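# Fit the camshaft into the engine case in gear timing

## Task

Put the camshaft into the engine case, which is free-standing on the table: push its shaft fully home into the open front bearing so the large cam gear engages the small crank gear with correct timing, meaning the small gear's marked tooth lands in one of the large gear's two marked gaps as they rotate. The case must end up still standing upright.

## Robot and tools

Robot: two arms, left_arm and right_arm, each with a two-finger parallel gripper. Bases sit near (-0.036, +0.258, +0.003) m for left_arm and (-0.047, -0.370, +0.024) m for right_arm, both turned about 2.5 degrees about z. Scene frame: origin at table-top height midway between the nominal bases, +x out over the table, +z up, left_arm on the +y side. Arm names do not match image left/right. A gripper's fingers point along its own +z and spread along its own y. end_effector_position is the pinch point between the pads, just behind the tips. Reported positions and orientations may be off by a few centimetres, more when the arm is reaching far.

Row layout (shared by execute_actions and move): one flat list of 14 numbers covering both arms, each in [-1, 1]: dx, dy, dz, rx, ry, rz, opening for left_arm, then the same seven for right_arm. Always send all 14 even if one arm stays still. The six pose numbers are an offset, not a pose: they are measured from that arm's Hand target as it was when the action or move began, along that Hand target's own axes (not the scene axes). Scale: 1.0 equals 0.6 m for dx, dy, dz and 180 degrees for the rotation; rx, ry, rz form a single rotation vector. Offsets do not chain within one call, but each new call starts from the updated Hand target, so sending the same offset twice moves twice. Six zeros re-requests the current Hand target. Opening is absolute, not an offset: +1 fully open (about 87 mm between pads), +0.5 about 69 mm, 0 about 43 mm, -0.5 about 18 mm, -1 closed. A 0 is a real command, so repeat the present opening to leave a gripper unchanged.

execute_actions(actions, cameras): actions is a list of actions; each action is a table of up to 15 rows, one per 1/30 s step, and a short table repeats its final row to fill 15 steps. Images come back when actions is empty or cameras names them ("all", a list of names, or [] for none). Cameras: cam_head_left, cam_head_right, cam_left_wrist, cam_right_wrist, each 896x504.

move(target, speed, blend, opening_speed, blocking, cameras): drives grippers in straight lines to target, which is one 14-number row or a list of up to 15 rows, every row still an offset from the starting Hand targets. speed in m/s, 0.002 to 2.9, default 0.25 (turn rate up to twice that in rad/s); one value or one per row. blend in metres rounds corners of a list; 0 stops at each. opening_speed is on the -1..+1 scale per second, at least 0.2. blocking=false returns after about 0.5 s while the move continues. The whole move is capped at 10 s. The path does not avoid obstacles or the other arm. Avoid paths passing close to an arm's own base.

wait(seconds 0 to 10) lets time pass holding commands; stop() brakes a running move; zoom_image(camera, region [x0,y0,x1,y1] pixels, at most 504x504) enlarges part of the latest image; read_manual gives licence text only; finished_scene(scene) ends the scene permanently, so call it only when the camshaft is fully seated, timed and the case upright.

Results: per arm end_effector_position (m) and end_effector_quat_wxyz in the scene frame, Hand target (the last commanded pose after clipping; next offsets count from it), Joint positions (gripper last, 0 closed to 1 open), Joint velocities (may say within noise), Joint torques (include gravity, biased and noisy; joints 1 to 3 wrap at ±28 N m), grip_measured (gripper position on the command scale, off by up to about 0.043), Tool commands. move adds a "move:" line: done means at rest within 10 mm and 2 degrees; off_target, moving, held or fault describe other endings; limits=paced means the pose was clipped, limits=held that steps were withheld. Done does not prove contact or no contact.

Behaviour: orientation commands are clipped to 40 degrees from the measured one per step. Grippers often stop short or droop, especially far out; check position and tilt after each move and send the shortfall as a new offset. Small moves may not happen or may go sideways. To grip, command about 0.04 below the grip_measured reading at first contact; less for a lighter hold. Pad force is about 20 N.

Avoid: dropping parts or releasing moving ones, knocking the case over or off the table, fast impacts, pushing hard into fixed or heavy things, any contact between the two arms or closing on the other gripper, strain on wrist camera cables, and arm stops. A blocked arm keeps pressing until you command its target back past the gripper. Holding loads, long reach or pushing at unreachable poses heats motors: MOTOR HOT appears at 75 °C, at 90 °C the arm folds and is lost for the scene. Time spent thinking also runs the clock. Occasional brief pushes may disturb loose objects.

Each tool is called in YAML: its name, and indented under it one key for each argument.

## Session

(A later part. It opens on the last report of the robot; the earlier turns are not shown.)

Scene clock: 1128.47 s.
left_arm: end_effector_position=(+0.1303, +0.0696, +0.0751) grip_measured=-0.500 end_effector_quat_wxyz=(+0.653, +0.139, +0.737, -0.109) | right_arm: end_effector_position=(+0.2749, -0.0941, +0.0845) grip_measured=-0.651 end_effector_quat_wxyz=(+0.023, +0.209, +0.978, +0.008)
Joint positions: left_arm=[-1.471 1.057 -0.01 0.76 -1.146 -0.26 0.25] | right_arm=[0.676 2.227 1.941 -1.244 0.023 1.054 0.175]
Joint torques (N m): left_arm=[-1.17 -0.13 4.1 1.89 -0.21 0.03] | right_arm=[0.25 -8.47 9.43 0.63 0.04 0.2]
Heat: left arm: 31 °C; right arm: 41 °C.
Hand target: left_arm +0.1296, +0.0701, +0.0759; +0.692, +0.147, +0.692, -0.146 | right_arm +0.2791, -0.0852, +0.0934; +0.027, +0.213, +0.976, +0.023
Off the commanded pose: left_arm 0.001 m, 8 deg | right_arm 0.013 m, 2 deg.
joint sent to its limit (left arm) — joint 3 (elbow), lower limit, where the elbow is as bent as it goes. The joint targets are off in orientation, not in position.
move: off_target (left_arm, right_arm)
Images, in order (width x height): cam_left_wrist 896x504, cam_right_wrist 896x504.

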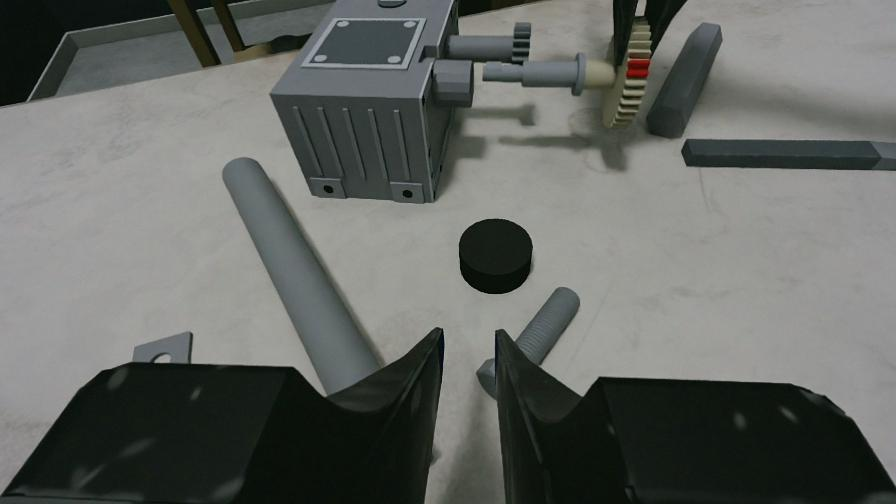

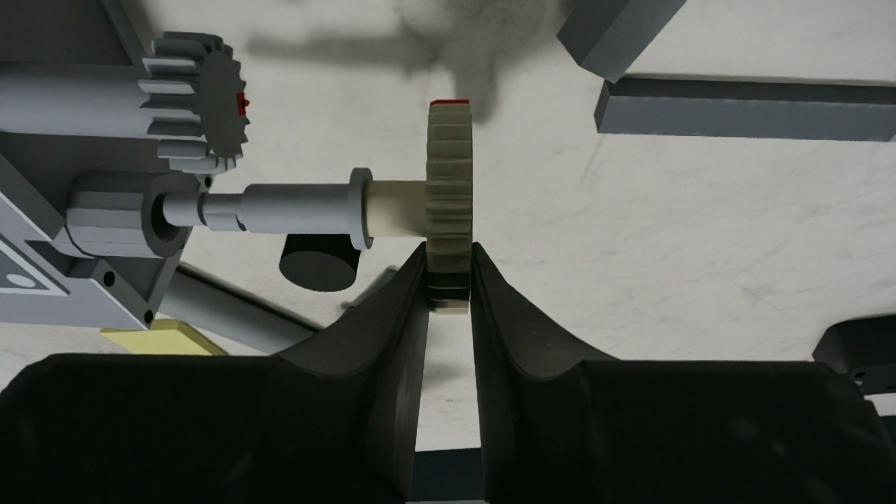

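move:
  target: [0,0,0,0,0,0,-0.5,0.013,-0.01,0,0.005,0,0,-0.8]
  speed: 0.06
  cameras: ["cam_right_wrist","cam_left_wrist"]

zoom_image:
  camera: "cam_left_wrist"
  region: [400, 0, 720, 180]

zoom_image:
  camera: "cam_right_wrist"
  region: [0, 60, 500, 340]

Scene clock: 1140.27 s.
left_arm: end_effector_position=(+0.1303, +0.0696, +0.0751) grip_measured=-0.500 end_effector_quat_wxyz=(+0.653, +0.139, +0.737, -0.109) | right_arm: end_effector_position=(+0.2727, -0.0911, +0.0845) grip_measured=-0.651 end_effector_quat_wxyz=(+0.022, +0.210, +0.977, +0.008)
Joint positions: left_arm=[-1.471 1.057 -0.01 0.76 -1.146 -0.26 0.25] | right_arm=[0.684 2.227 1.941 -1.244 0.023 1.065 0.175]
Joint torques (N m): left_arm=[-1.16 -0.14 4.08 1.9 -0.2 0.03] | right_arm=[0.53 -10.24 5.65 0.66 0.12 0.21]
Heat: left arm: 31 °C; right arm: 42 °C.
Hand target: left_arm +0.1296, +0.0701, +0.0759; +0.692, +0.147, +0.692, -0.146 | right_arm +0.2695, -0.0875, +0.0927; +0.025, +0.213, +0.977, +0.016
Off the commanded pose: left_arm 0.001 m, 8 deg | right_arm 0.010 m, 1 deg.
joint sent to its limit (left arm) — joint 3 (elbow), lower limit, where the elbow is as bent as it goes. The joint targets are off in orientation, not in position.
move: off_target (left_arm)
Images, in order (width x height): cam_left_wrist 896x504, cam_right_wrist 896x504.

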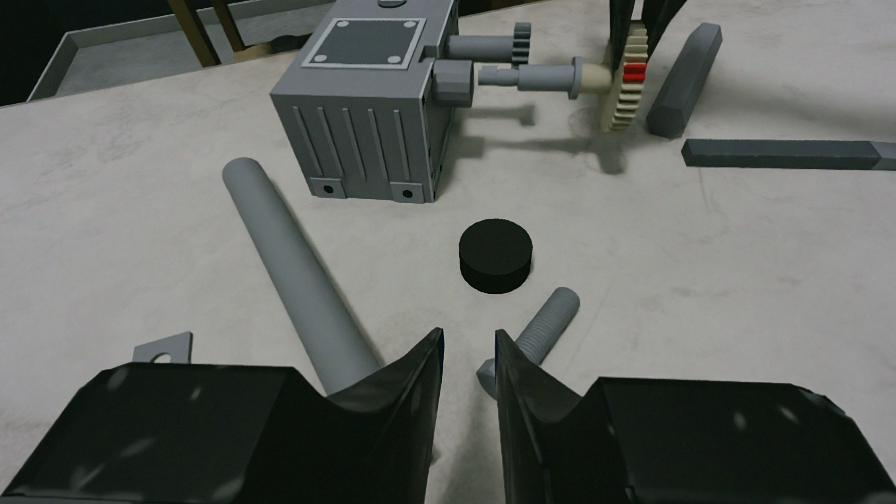

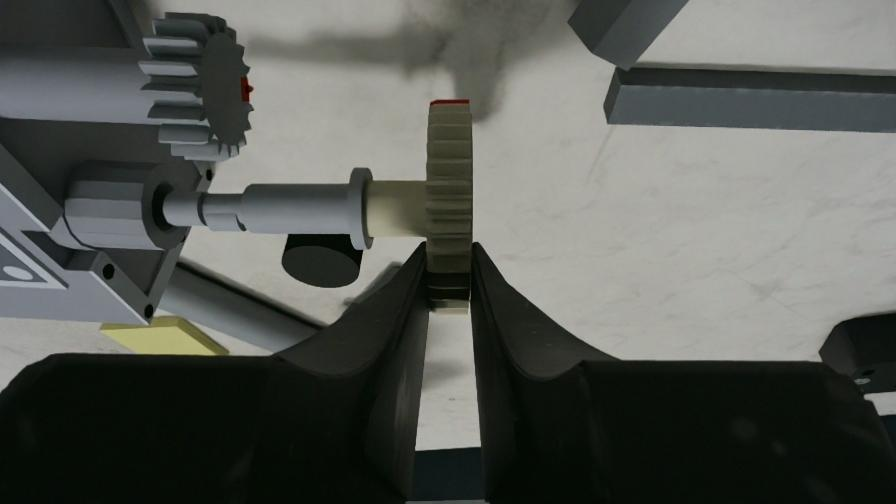

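Scaled by 1.575 from the camera's 896x504 image, which has a finer 1280x720 frame.

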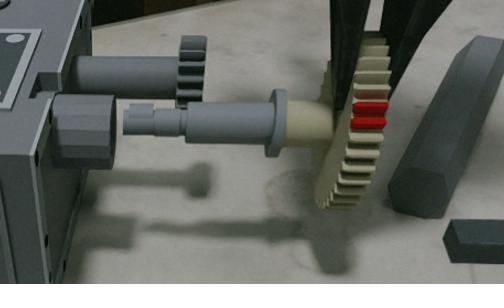

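Scaled by 1.008 from the camera's 896x504 image, which has a finer 1280x720 frame.

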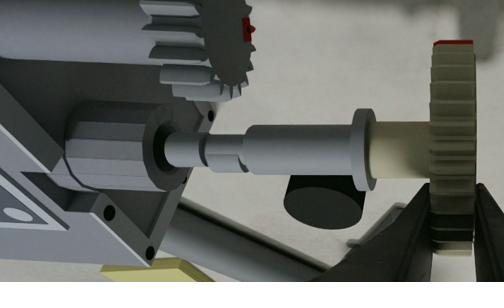

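move:
  target: [0,0,0,0,0,0,-0.5,0.013,-0.006,0,0.004,0,0,-0.8]
  speed: 0.06
  cameras: ["cam_right_wrist","cam_left_wrist"]

zoom_image:
  camera: "cam_left_wrist"
  region: [400, 0, 720, 180]

zoom_image:
  camera: "cam_right_wrist"
  region: [0, 60, 500, 340]

Scene clock: 1147.93 s.
left_arm: end_effector_position=(+0.1303, +0.0696, +0.0751) grip_measured=-0.500 end_effector_quat_wxyz=(+0.653, +0.139, +0.737, -0.109) | right_arm: end_effector_position=(+0.2629, -0.0902, +0.0780) grip_measured=-0.651 end_effector_quat_wxyz=(+0.013, +0.210, +0.978, -0.002)
Joint positions: left_arm=[-1.471 1.057 -0.01 0.76 -1.146 -0.26 0.25] | right_arm=[0.699 2.227 1.914 -1.244 0.023 1.08 0.175]
Joint torques (N m): left_arm=[-1.17 -0.13 4.08 1.9 -0.21 0.03] | right_arm=[0.46 -11.59 5.23 0.63 0.19 0.18]
Heat: left arm: 31 °C; right arm: 43 °C.
Hand target: left_arm +0.1296, +0.0701, +0.0759; +0.692, +0.147, +0.692, -0.146 | right_arm +0.2609, -0.0874, +0.0922; +0.024, +0.213, +0.977, +0.010
Off the commanded pose: left_arm 0.001 m, 8 deg | right_arm 0.015 m, 2 deg.
joint sent to its limit (left arm) — joint 3 (elbow), lower limit, where the elbow is as bent as it goes. The joint targets are off in orientation, not in position.
move: off_target (left_arm, right_arm)
Images, in order (width x height): cam_left_wrist 896x504, cam_right_wrist 896x504.

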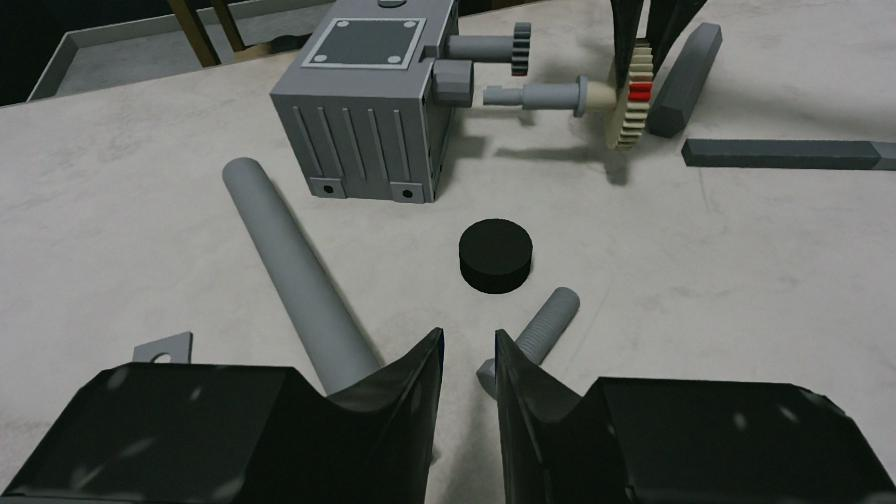

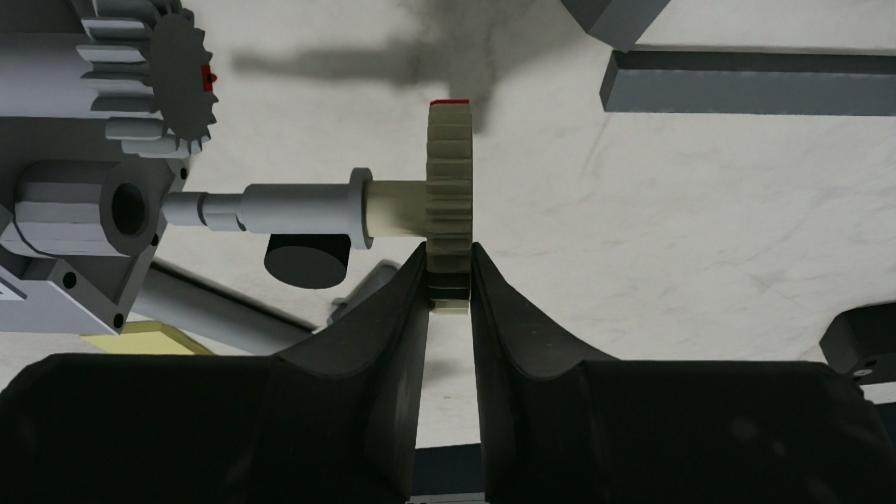

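Scaled by 1.575 from the camera's 896x504 image, which has a finer 1280x720 frame.

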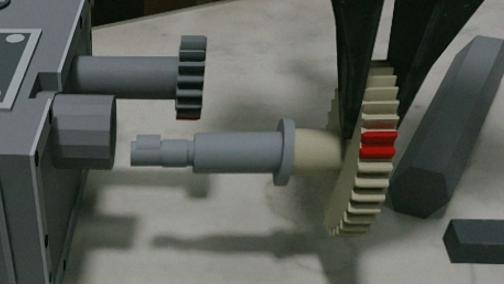

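Scaled by 1.008 from the camera's 896x504 image, which has a finer 1280x720 frame.

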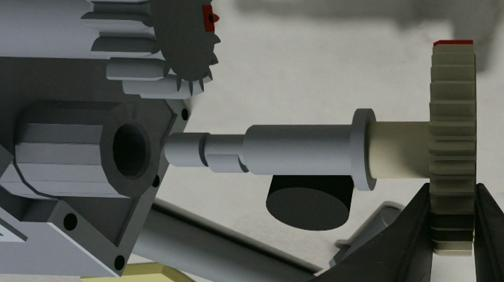

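move:
  target: [0,0,0,0,0,0,-0.5,-0.006,0,-0.012,0,0,0,-0.8]
  speed: 0.06
  cameras: ["cam_right_wrist","cam_left_wrist"]

zoom_image:
  camera: "cam_left_wrist"
  region: [400, 0, 720, 180]

zoom_image:
  camera: "cam_right_wrist"
  region: [0, 60, 500, 340]

Scene clock: 1156.00 s.
left_arm: end_effector_position=(+0.1303, +0.0696, +0.0751) grip_measured=-0.500 end_effector_quat_wxyz=(+0.653, +0.139, +0.737, -0.109) | right_arm: end_effector_position=(+0.2583, -0.0938, +0.0784) grip_measured=-0.651 end_effector_quat_wxyz=(+0.006, +0.210, +0.978, -0.011)
Joint positions: left_arm=[-1.471 1.057 -0.01 0.76 -1.146 -0.26 0.25] | right_arm=[0.699 2.227 1.914 -1.268 0.023 1.081 0.175]
Joint torques (N m): left_arm=[-1.17 -0.16 4.11 1.9 -0.21 0.03] | right_arm=[0.01 -11.38 8.32 0.51 0.18 0.12]
Heat: left arm: 30 °C; right arm: 45 °C.
Hand target: left_arm +0.1296, +0.0701, +0.0759; +0.692, +0.147, +0.692, -0.146 | right_arm +0.2639, -0.0890, +0.0996; +0.024, +0.213, +0.977, +0.010
Off the commanded pose: left_arm 0.001 m, 8 deg | right_arm 0.022 m, 3 deg.
joint sent to its limit (left arm) — joint 3 (elbow), lower limit, where the elbow is as bent as it goes. The joint targets are off in orientation, not in position.
move: off_target (left_arm, right_arm)
Images, in order (width x height): cam_left_wrist 896x504, cam_right_wrist 896x504.

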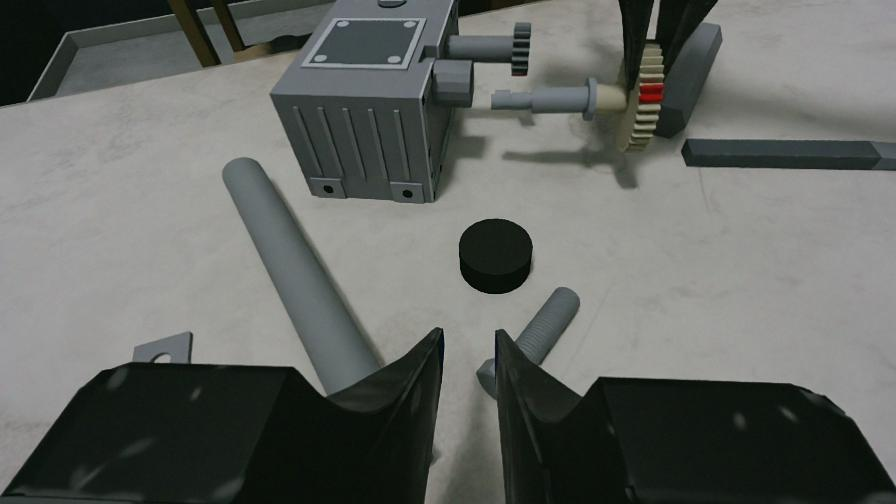

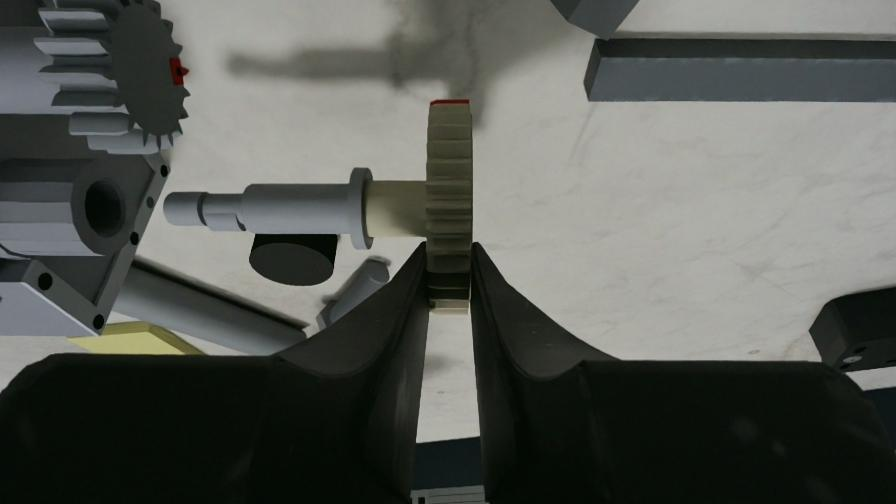

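Scaled by 1.575 from the camera's 896x504 image, which has a finer 1280x720 frame.

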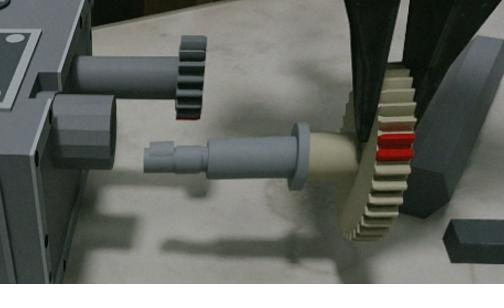

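Scaled by 1.008 from the camera's 896x504 image, which has a finer 1280x720 frame.

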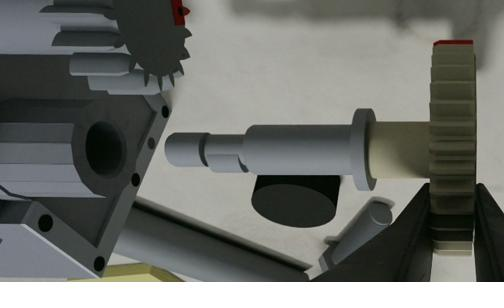

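move:
  target:
    - [0,0,0,0,0,0,-0.5,-0.02,-0.045,-0.01,-0.006,0,0,-0.8]
    - [0,0,0,0,0,0,-0.5,-0.009,0.005,0.008,-0.006,0,0,-0.8]
  speed: 0.1
  cameras: ["cam_right_wrist","cam_left_wrist"]

zoom_image:
  camera: "cam_left_wrist"
  region: [400, 0, 720, 180]

zoom_image:
  camera: "cam_right_wrist"
  region: [0, 60, 500, 340]

Scene clock: 1171.23 s.
left_arm: end_effector_position=(+0.1303, +0.0696, +0.0751) grip_measured=-0.500 end_effector_quat_wxyz=(+0.653, +0.139, +0.737, -0.109) | right_arm: end_effector_position=(+0.2644, -0.0970, +0.0858) grip_measured=-0.651 end_effector_quat_wxyz=(+0.018, +0.208, +0.978, +0.003)
Joint positions: left_arm=[-1.471 1.057 -0.01 0.76 -1.146 -0.26 0.25] | right_arm=[0.684 2.197 1.896 -1.243 0.023 1.061 0.175]
Joint torques (N m): left_arm=[-1.14 -0.13 4.08 1.91 -0.2 0.03] | right_arm=[0.24 -8.5 9.42 0.64 0.09 0.2]
Heat: left arm: 30 °C; right arm: 47 °C.
Hand target: left_arm +0.1296, +0.0701, +0.0759; +0.692, +0.147, +0.692, -0.146 | right_arm +0.2703, -0.0885, +0.0951; +0.026, +0.213, +0.976, +0.019
Off the commanded pose: left_arm 0.001 m, 8 deg | right_arm 0.014 m, 2 deg.
joint sent to its limit (left arm) — joint 3 (elbow), lower limit, where the elbow is as bent as it goes. The joint targets are off in orientation, not in position.
move: off_target (left_arm, right_arm)
Images, in order (width x height): cam_left_wrist 896x504, cam_right_wrist 896x504.

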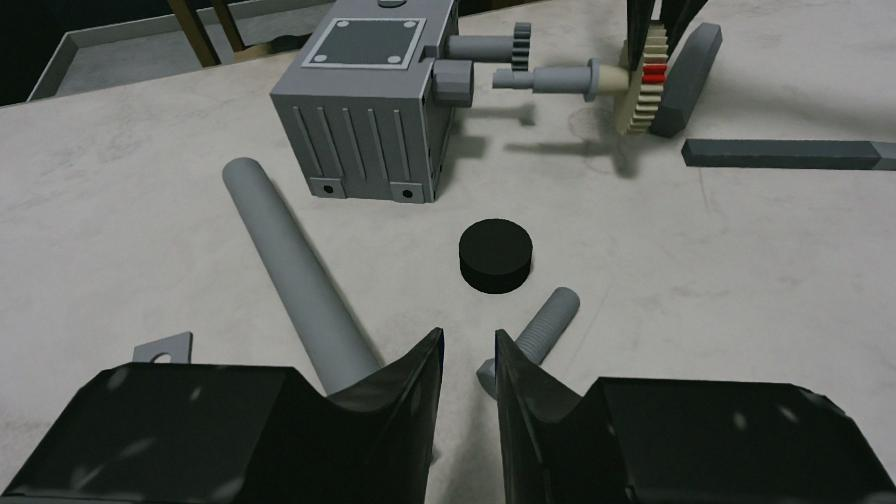

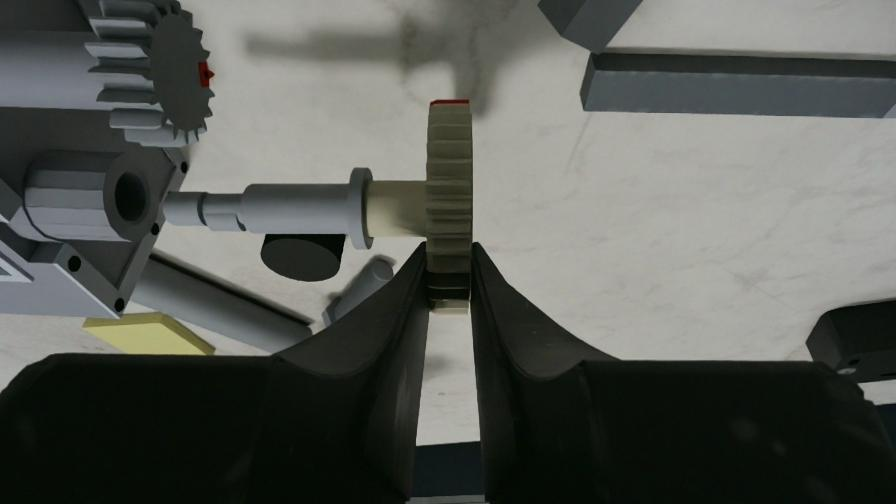

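Scaled by 1.575 from the camera's 896x504 image, which has a finer 1280x720 frame.

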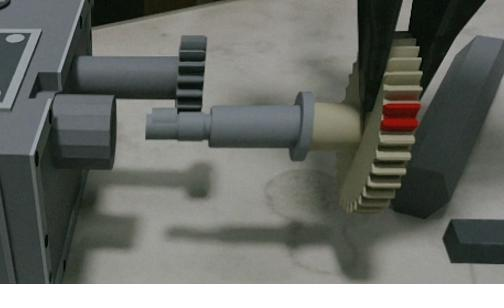

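Scaled by 1.008 from the camera's 896x504 image, which has a finer 1280x720 frame.

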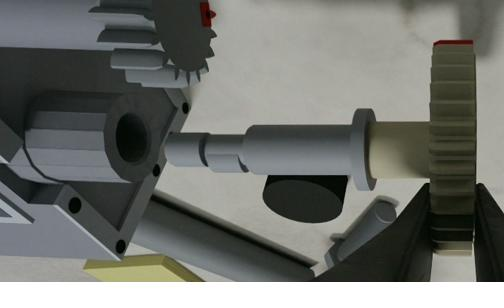

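move:
  target:
    - [0,0,0,0,0,0,-0.5,-0.01,-0.045,-0.01,0.008,0,0,-0.8]
    - [0,0,0,0,0,0,-0.5,-0.002,0.005,0.0015,0.008,0,0,-0.8]
  speed: 0.1
  cameras: ["cam_right_wrist","cam_left_wrist"]

zoom_image:
  camera: "cam_left_wrist"
  region: [400, 0, 720, 180]

zoom_image:
  camera: "cam_right_wrist"
  region: [0, 60, 500, 340]

Scene clock: 1185.20 s.
left_arm: end_effector_position=(+0.1303, +0.0696, +0.0751) grip_measured=-0.500 end_effector_quat_wxyz=(+0.653, +0.139, +0.737, -0.109) | right_arm: end_effector_position=(+0.2668, -0.0931, +0.0852) grip_measured=-0.651 end_effector_quat_wxyz=(+0.013, +0.208, +0.978, -0.005)
Joint positions: left_arm=[-1.471 1.057 -0.01 0.76 -1.146 -0.26 0.25] | right_arm=[0.69 2.237 1.96 -1.284 0.027 1.068 0.175]
Joint torques (N m): left_arm=[-1.17 -0.13 4.12 1.9 -0.2 0.03] | right_arm=[0.24 -8.61 9.59 0.55 0.14 0.2]
Heat: left arm: 30 °C; right arm: 46 °C.
Hand target: left_arm +0.1296, +0.0701, +0.0759; +0.692, +0.147, +0.692, -0.146 | right_arm +0.2726, -0.0862, +0.0944; +0.023, +0.213, +0.977, +0.007
Off the commanded pose: left_arm 0.001 m, 8 deg | right_arm 0.013 m, 2 deg.
joint sent to its limit (left arm) — joint 3 (elbow), lower limit, where the elbow is as bent as it goes. The joint targets are off in orientation, not in position.
move: off_target (left_arm, right_arm)
Images, in order (width x height): cam_left_wrist 896x504, cam_right_wrist 896x504.

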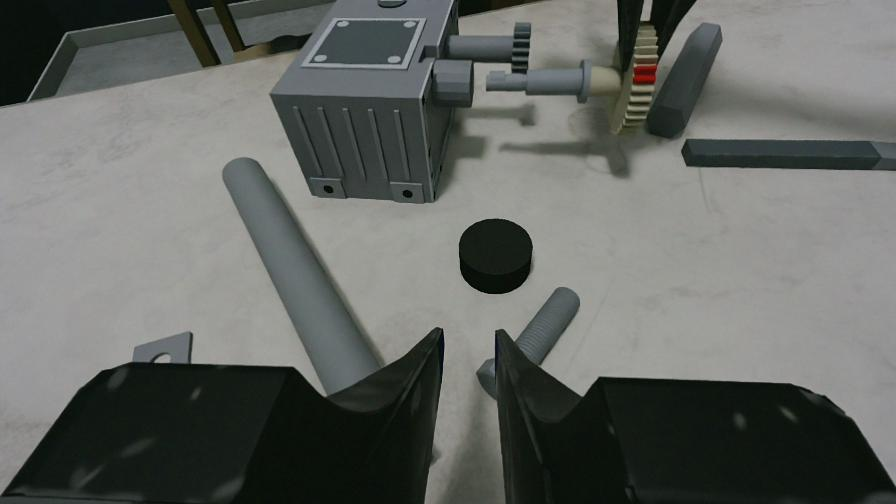

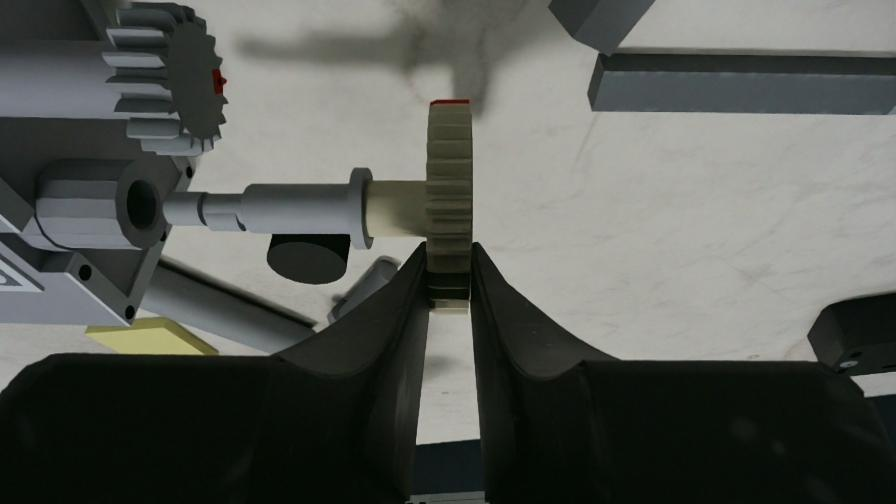

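Scaled by 1.575 from the camera's 896x504 image, which has a finer 1280x720 frame.

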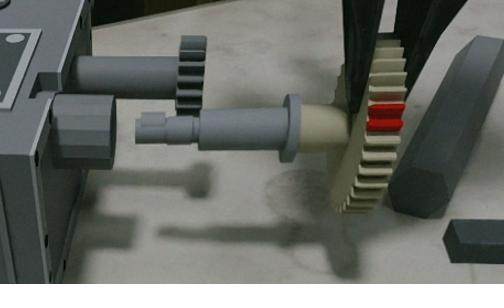

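Scaled by 1.008 from the camera's 896x504 image, which has a finer 1280x720 frame.

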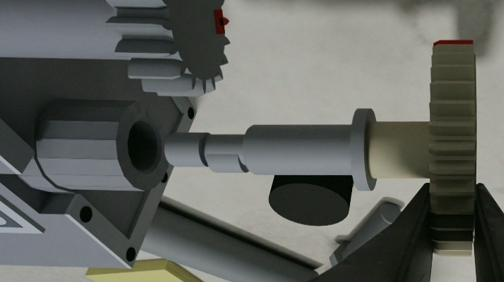

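move:
  target: [0,0,0,0,0,0,-0.5,0.002,0.022,0.003,0,0,0,-0.8]
  speed: 0.06
  cameras: ["cam_right_wrist","cam_left_wrist"]

zoom_image:
  camera: "cam_left_wrist"
  region: [400, 0, 720, 180]

zoom_image:
  camera: "cam_right_wrist"
  region: [0, 60, 500, 340]

Scene clock: 1192.93 s.
left_arm: end_effector_position=(+0.1303, +0.0696, +0.0751) grip_measured=-0.500 end_effector_quat_wxyz=(+0.653, +0.139, +0.737, -0.109) | right_arm: end_effector_position=(+0.2736, -0.0820, +0.0847) grip_measured=-0.651 end_effector_quat_wxyz=(+0.015, +0.211, +0.977, -0.005)
Joint positions: left_arm=[-1.471 1.057 -0.01 0.76 -1.146 -0.26 0.25] | right_arm=[0.701 2.292 2.05 -1.317 0.029 1.084 0.175]
Joint torques (N m): left_arm=[-1.16 -0.12 4.1 1.9 -0.21 0.04] | right_arm=[0.61 -8.79 9.37 0.58 0.12 0.21]
Heat: left arm: 30 °C; right arm: 45 °C.
Hand target: left_arm +0.1296, +0.0701, +0.0759; +0.692, +0.147, +0.692, -0.146 | right_arm +0.2772, -0.0738, +0.0930; +0.023, +0.214, +0.977, +0.007
Off the commanded pose: left_arm 0.001 m, 8 deg | right_arm 0.012 m, 2 deg.
joint sent to its limit (left arm) — joint 3 (elbow), lower limit, where the elbow is as bent as it goes. The joint targets are off in orientation, not in position.
move: off_target (left_arm, right_arm)
Images, in order (width x height): cam_left_wrist 896x504, cam_right_wrist 896x504.

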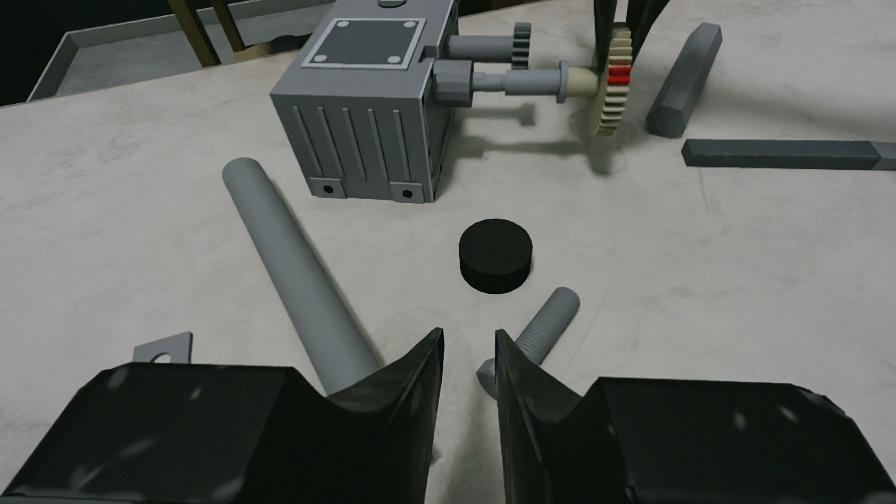

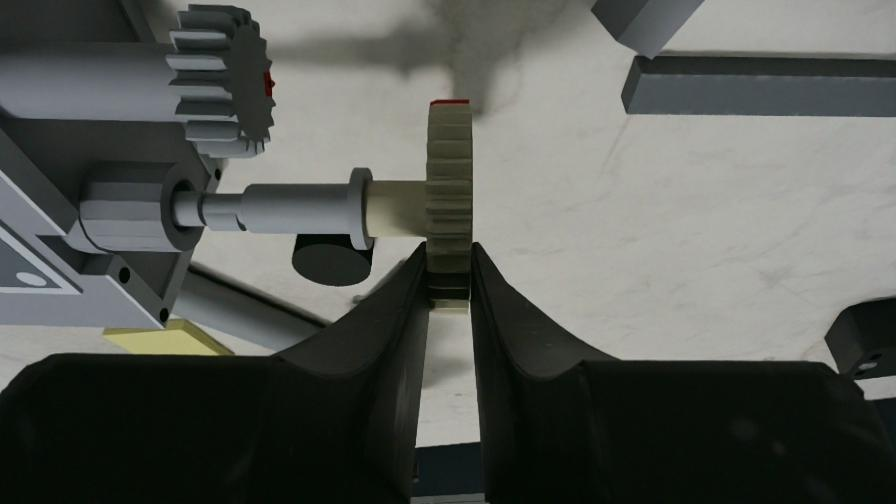

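Scaled by 1.575 from the camera's 896x504 image, which has a finer 1280x720 frame.

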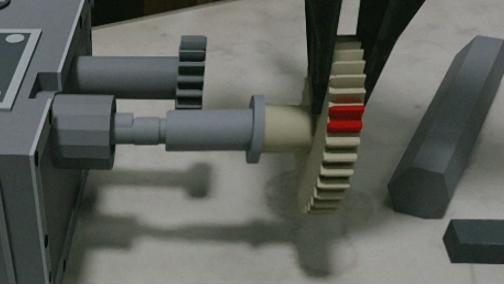

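Scaled by 1.008 from the camera's 896x504 image, which has a finer 1280x720 frame.

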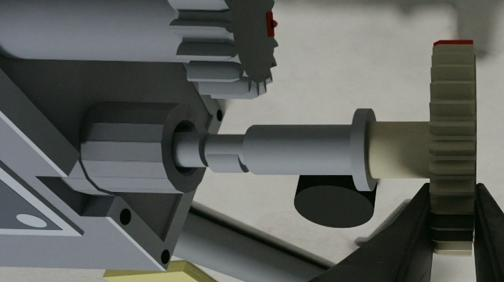

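move:
  target: [0,0,0,0,0,0,-0.5,0.002,0.02,0.004,0,0,0,-0.8]
  speed: 0.06
  cameras: ["cam_right_wrist","cam_left_wrist"]

zoom_image:
  camera: "cam_left_wrist"
  region: [400, 0, 720, 180]

zoom_image:
  camera: "cam_right_wrist"
  region: [0, 60, 500, 340]

Scene clock: 1201.73 s.
left_arm: end_effector_position=(+0.1303, +0.0696, +0.0751) grip_measured=-0.500 end_effector_quat_wxyz=(+0.653, +0.139, +0.737, -0.109) | right_arm: end_effector_position=(+0.2780, -0.0701, +0.0825) grip_measured=-0.651 end_effector_quat_wxyz=(+0.015, +0.210, +0.977, -0.005)
Joint positions: left_arm=[-1.471 1.057 -0.01 0.76 -1.146 -0.26 0.25] | right_arm=[0.716 2.347 2.135 -1.347 0.029 1.098 0.175]
Joint torques (N m): left_arm=[-1.17 -0.12 4.1 1.9 -0.2 0.03] | right_arm=[0.51 -9.1 9.32 0.57 0.15 0.21]
Heat: left arm: 30 °C; right arm: 44 °C.
Hand target: left_arm +0.1296, +0.0701, +0.0759; +0.692, +0.147, +0.692, -0.146 | right_arm +0.2812, -0.0622, +0.0907; +0.023, +0.213, +0.977, +0.007
Off the commanded pose: left_arm 0.001 m, 8 deg | right_arm 0.012 m, 2 deg.
joint sent to its limit (left arm) — joint 3 (elbow), lower limit, where the elbow is as bent as it goes. The joint targets are off in orientation, not in position.
move: off_target (left_arm, right_arm)
Images, in order (width x height): cam_left_wrist 896x504, cam_right_wrist 896x504.

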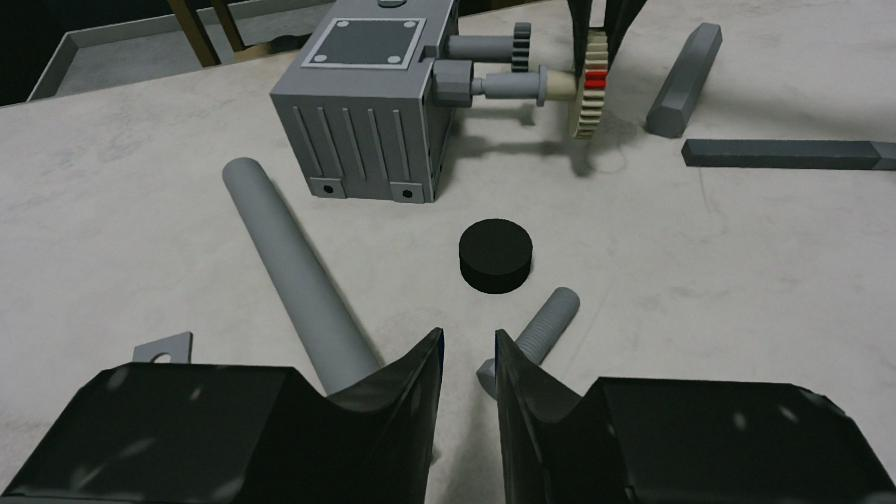

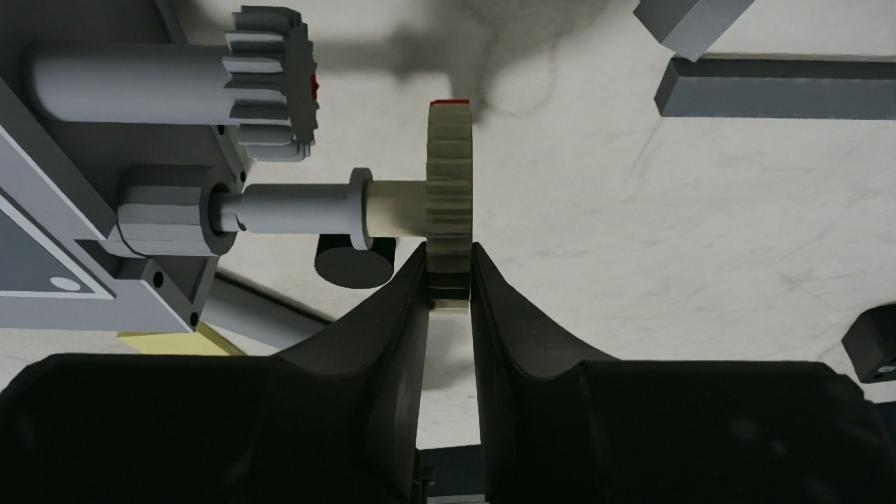

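Scaled by 1.575 from the camera's 896x504 image, which has a finer 1280x720 frame.

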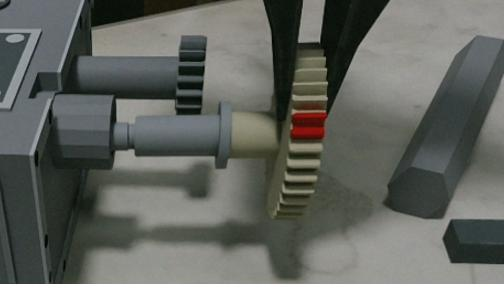

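Scaled by 1.008 from the camera's 896x504 image, which has a finer 1280x720 frame.

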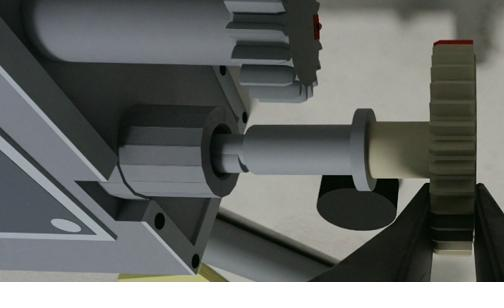

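move:
  target: [0,0,0,0,0,0,-0.5,-0.0005,0.012,-0.003,0,0,0,-0.8]
  speed: 0.04
  cameras: ["cam_right_wrist","cam_left_wrist"]

zoom_image:
  camera: "cam_left_wrist"
  region: [400, 30, 620, 150]

zoom_image:
  camera: "cam_right_wrist"
  region: [100, 100, 480, 320]

Scene clock: 1212.10 s.
left_arm: end_effector_position=(+0.1303, +0.0696, +0.0751) grip_measured=-0.500 end_effector_quat_wxyz=(+0.653, +0.139, +0.737, -0.109) | right_arm: end_effector_position=(+0.2817, -0.0637, +0.0846) grip_measured=-0.651 end_effector_quat_wxyz=(+0.015, +0.211, +0.977, -0.004)
Joint positions: left_arm=[-1.471 1.057 -0.01 0.76 -1.146 -0.26 0.25] | right_arm=[0.721 2.386 2.212 -1.384 0.029 1.104 0.175]
Joint torques (N m): left_arm=[-1.17 -0.16 4.1 1.91 -0.21 0.03] | right_arm=[0.49 -9.24 9.26 0.55 0.14 0.22]
Heat: left arm: 29 °C; right arm: 45 °C.
Hand target: left_arm +0.1296, +0.0701, +0.0759; +0.692, +0.147, +0.692, -0.146 | right_arm +0.2844, -0.0559, +0.0927; +0.023, +0.213, +0.977, +0.007
Off the commanded pose: left_arm 0.001 m, 8 deg | right_arm 0.012 m, 2 deg.
joint sent to its limit (left arm) — joint 3 (elbow), lower limit, where the elbow is as bent as it goes. The joint targets are off in orientation, not in position.
move: off_target (left_arm, right_arm)
Images, in order (width x height): cam_left_wrist 896x504, cam_right_wrist 896x504.

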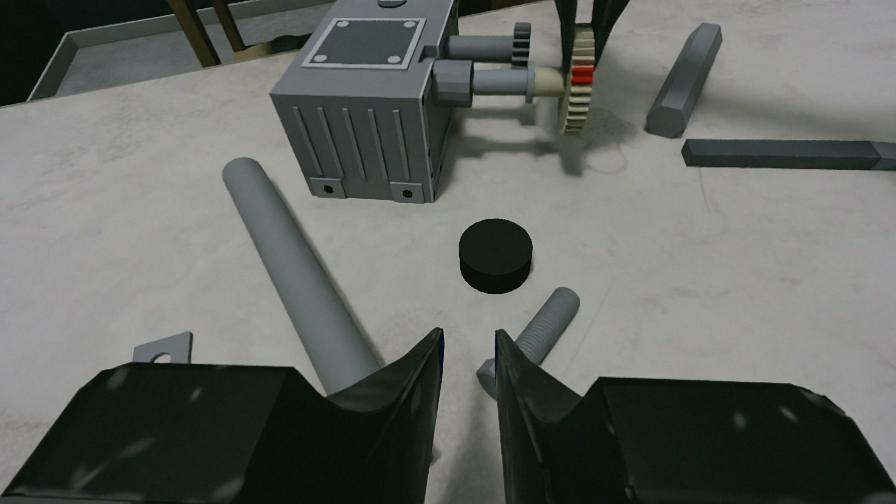

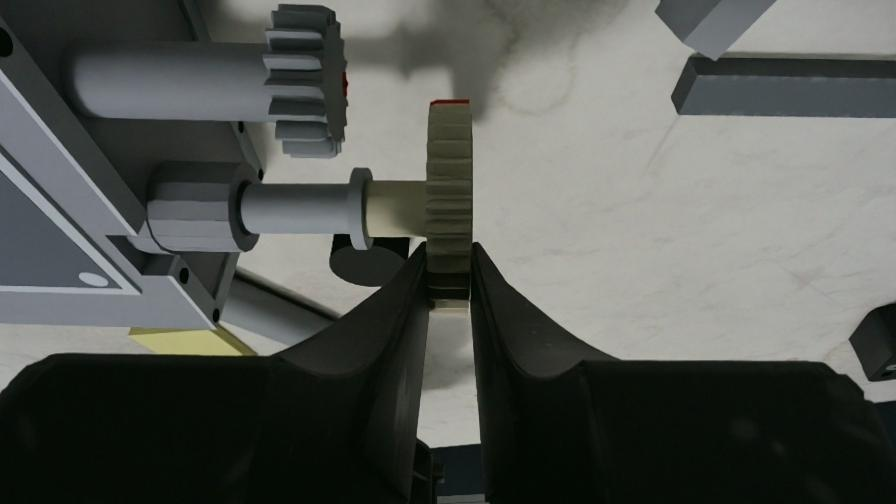

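Scaled by 2.291 from the camera's 896x504 image, which has a finer 1280x720 frame.

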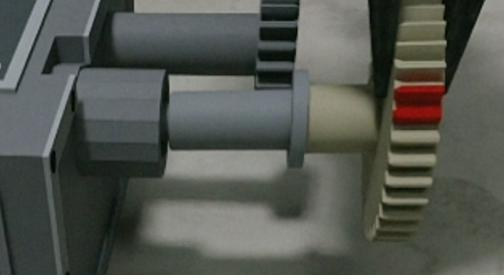

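Scaled by 1.326 from the camera's 896x504 image, which has a finer 1280x720 frame.

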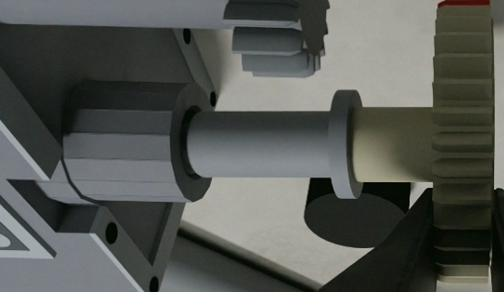

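move:
  target: [0,0,0,0,0,0,-0.5,0.0005,0.012,0.002,0,0,0,-0.8]
  speed: 0.04
  cameras: ["cam_right_wrist","cam_left_wrist"]

zoom_image:
  camera: "cam_left_wrist"
  region: [400, 30, 620, 150]

zoom_image:
  camera: "cam_right_wrist"
  region: [100, 100, 480, 320]

Scene clock: 1219.33 s.
left_arm: end_effector_position=(+0.1303, +0.0696, +0.0751) grip_measured=-0.500 end_effector_quat_wxyz=(+0.653, +0.139, +0.737, -0.109) | right_arm: end_effector_position=(+0.2834, -0.0586, +0.0844) grip_measured=-0.651 end_effector_quat_wxyz=(+0.013, +0.211, +0.977, -0.007)
Joint positions: left_arm=[-1.471 1.057 -0.01 0.76 -1.146 -0.26 0.25] | right_arm=[0.728 2.426 2.281 -1.421 0.029 1.11 0.175]
Joint torques (N m): left_arm=[-1.17 -0.13 4.1 1.9 -0.21 0.03] | right_arm=[0.58 -9.28 9.18 0.62 0.14 0.24]
Heat: left arm: 29 °C; right arm: 46 °C.
Hand target: left_arm +0.1296, +0.0701, +0.0759; +0.692, +0.147, +0.692, -0.146 | right_arm +0.2872, -0.0493, +0.0917; +0.023, +0.213, +0.977, +0.007
Off the commanded pose: left_arm 0.001 m, 8 deg | right_arm 0.012 m, 2 deg.
joint sent to its limit (left arm) — joint 3 (elbow), lower limit, where the elbow is as bent as it goes. The joint targets are off in orientation, not in position.
move: off_target (left_arm, right_arm)
Images, in order (width x height): cam_left_wrist 896x504, cam_right_wrist 896x504.

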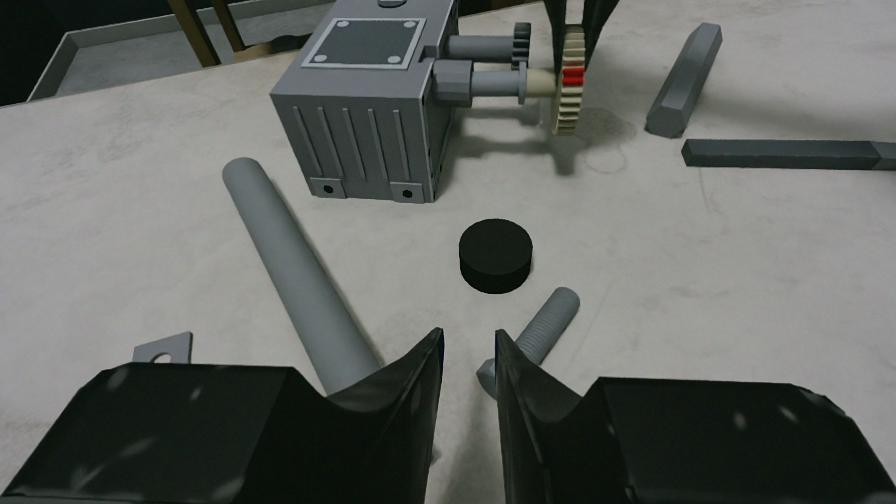

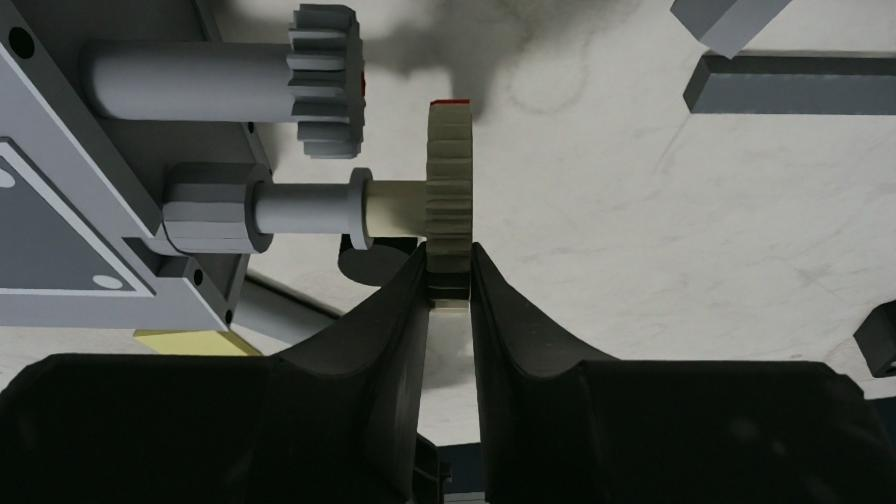

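Scaled by 2.291 from the camera's 896x504 image, which has a finer 1280x720 frame.

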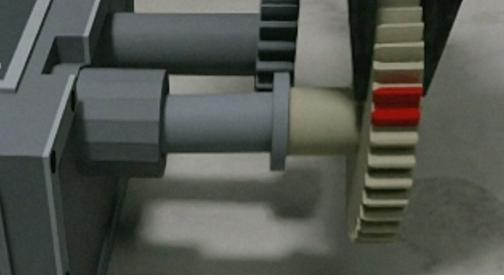

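Scaled by 1.326 from the camera's 896x504 image, which has a finer 1280x720 frame.

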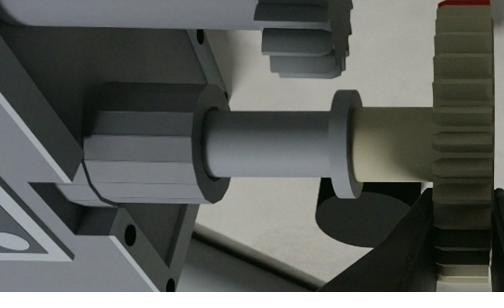

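zoom_image:
  camera: "cam_left_wrist"
  region: [500, 10, 620, 150]

zoom_image:
  camera: "cam_right_wrist"
  region: [400, 85, 500, 155]

Scaled by 3.600 from the camera's 896x504 image, which has a finer 1280x720 frame.

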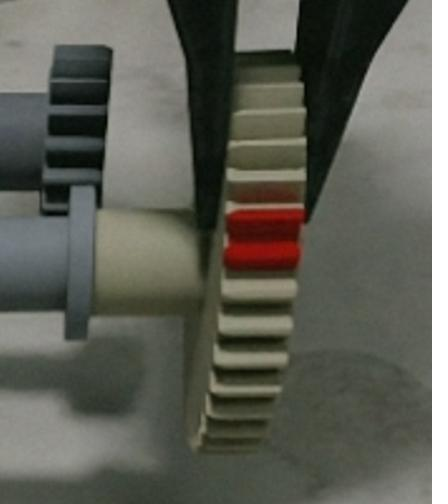

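Scaled by 5.040 from the camera's 896x504 image, which has a finer 1280x720 frame.

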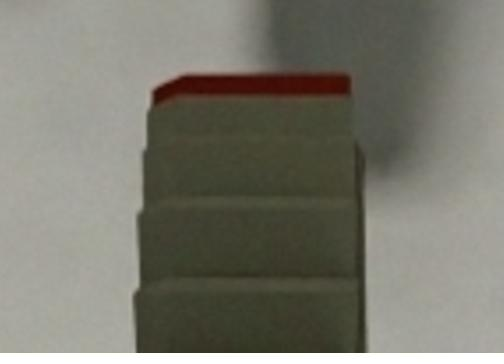

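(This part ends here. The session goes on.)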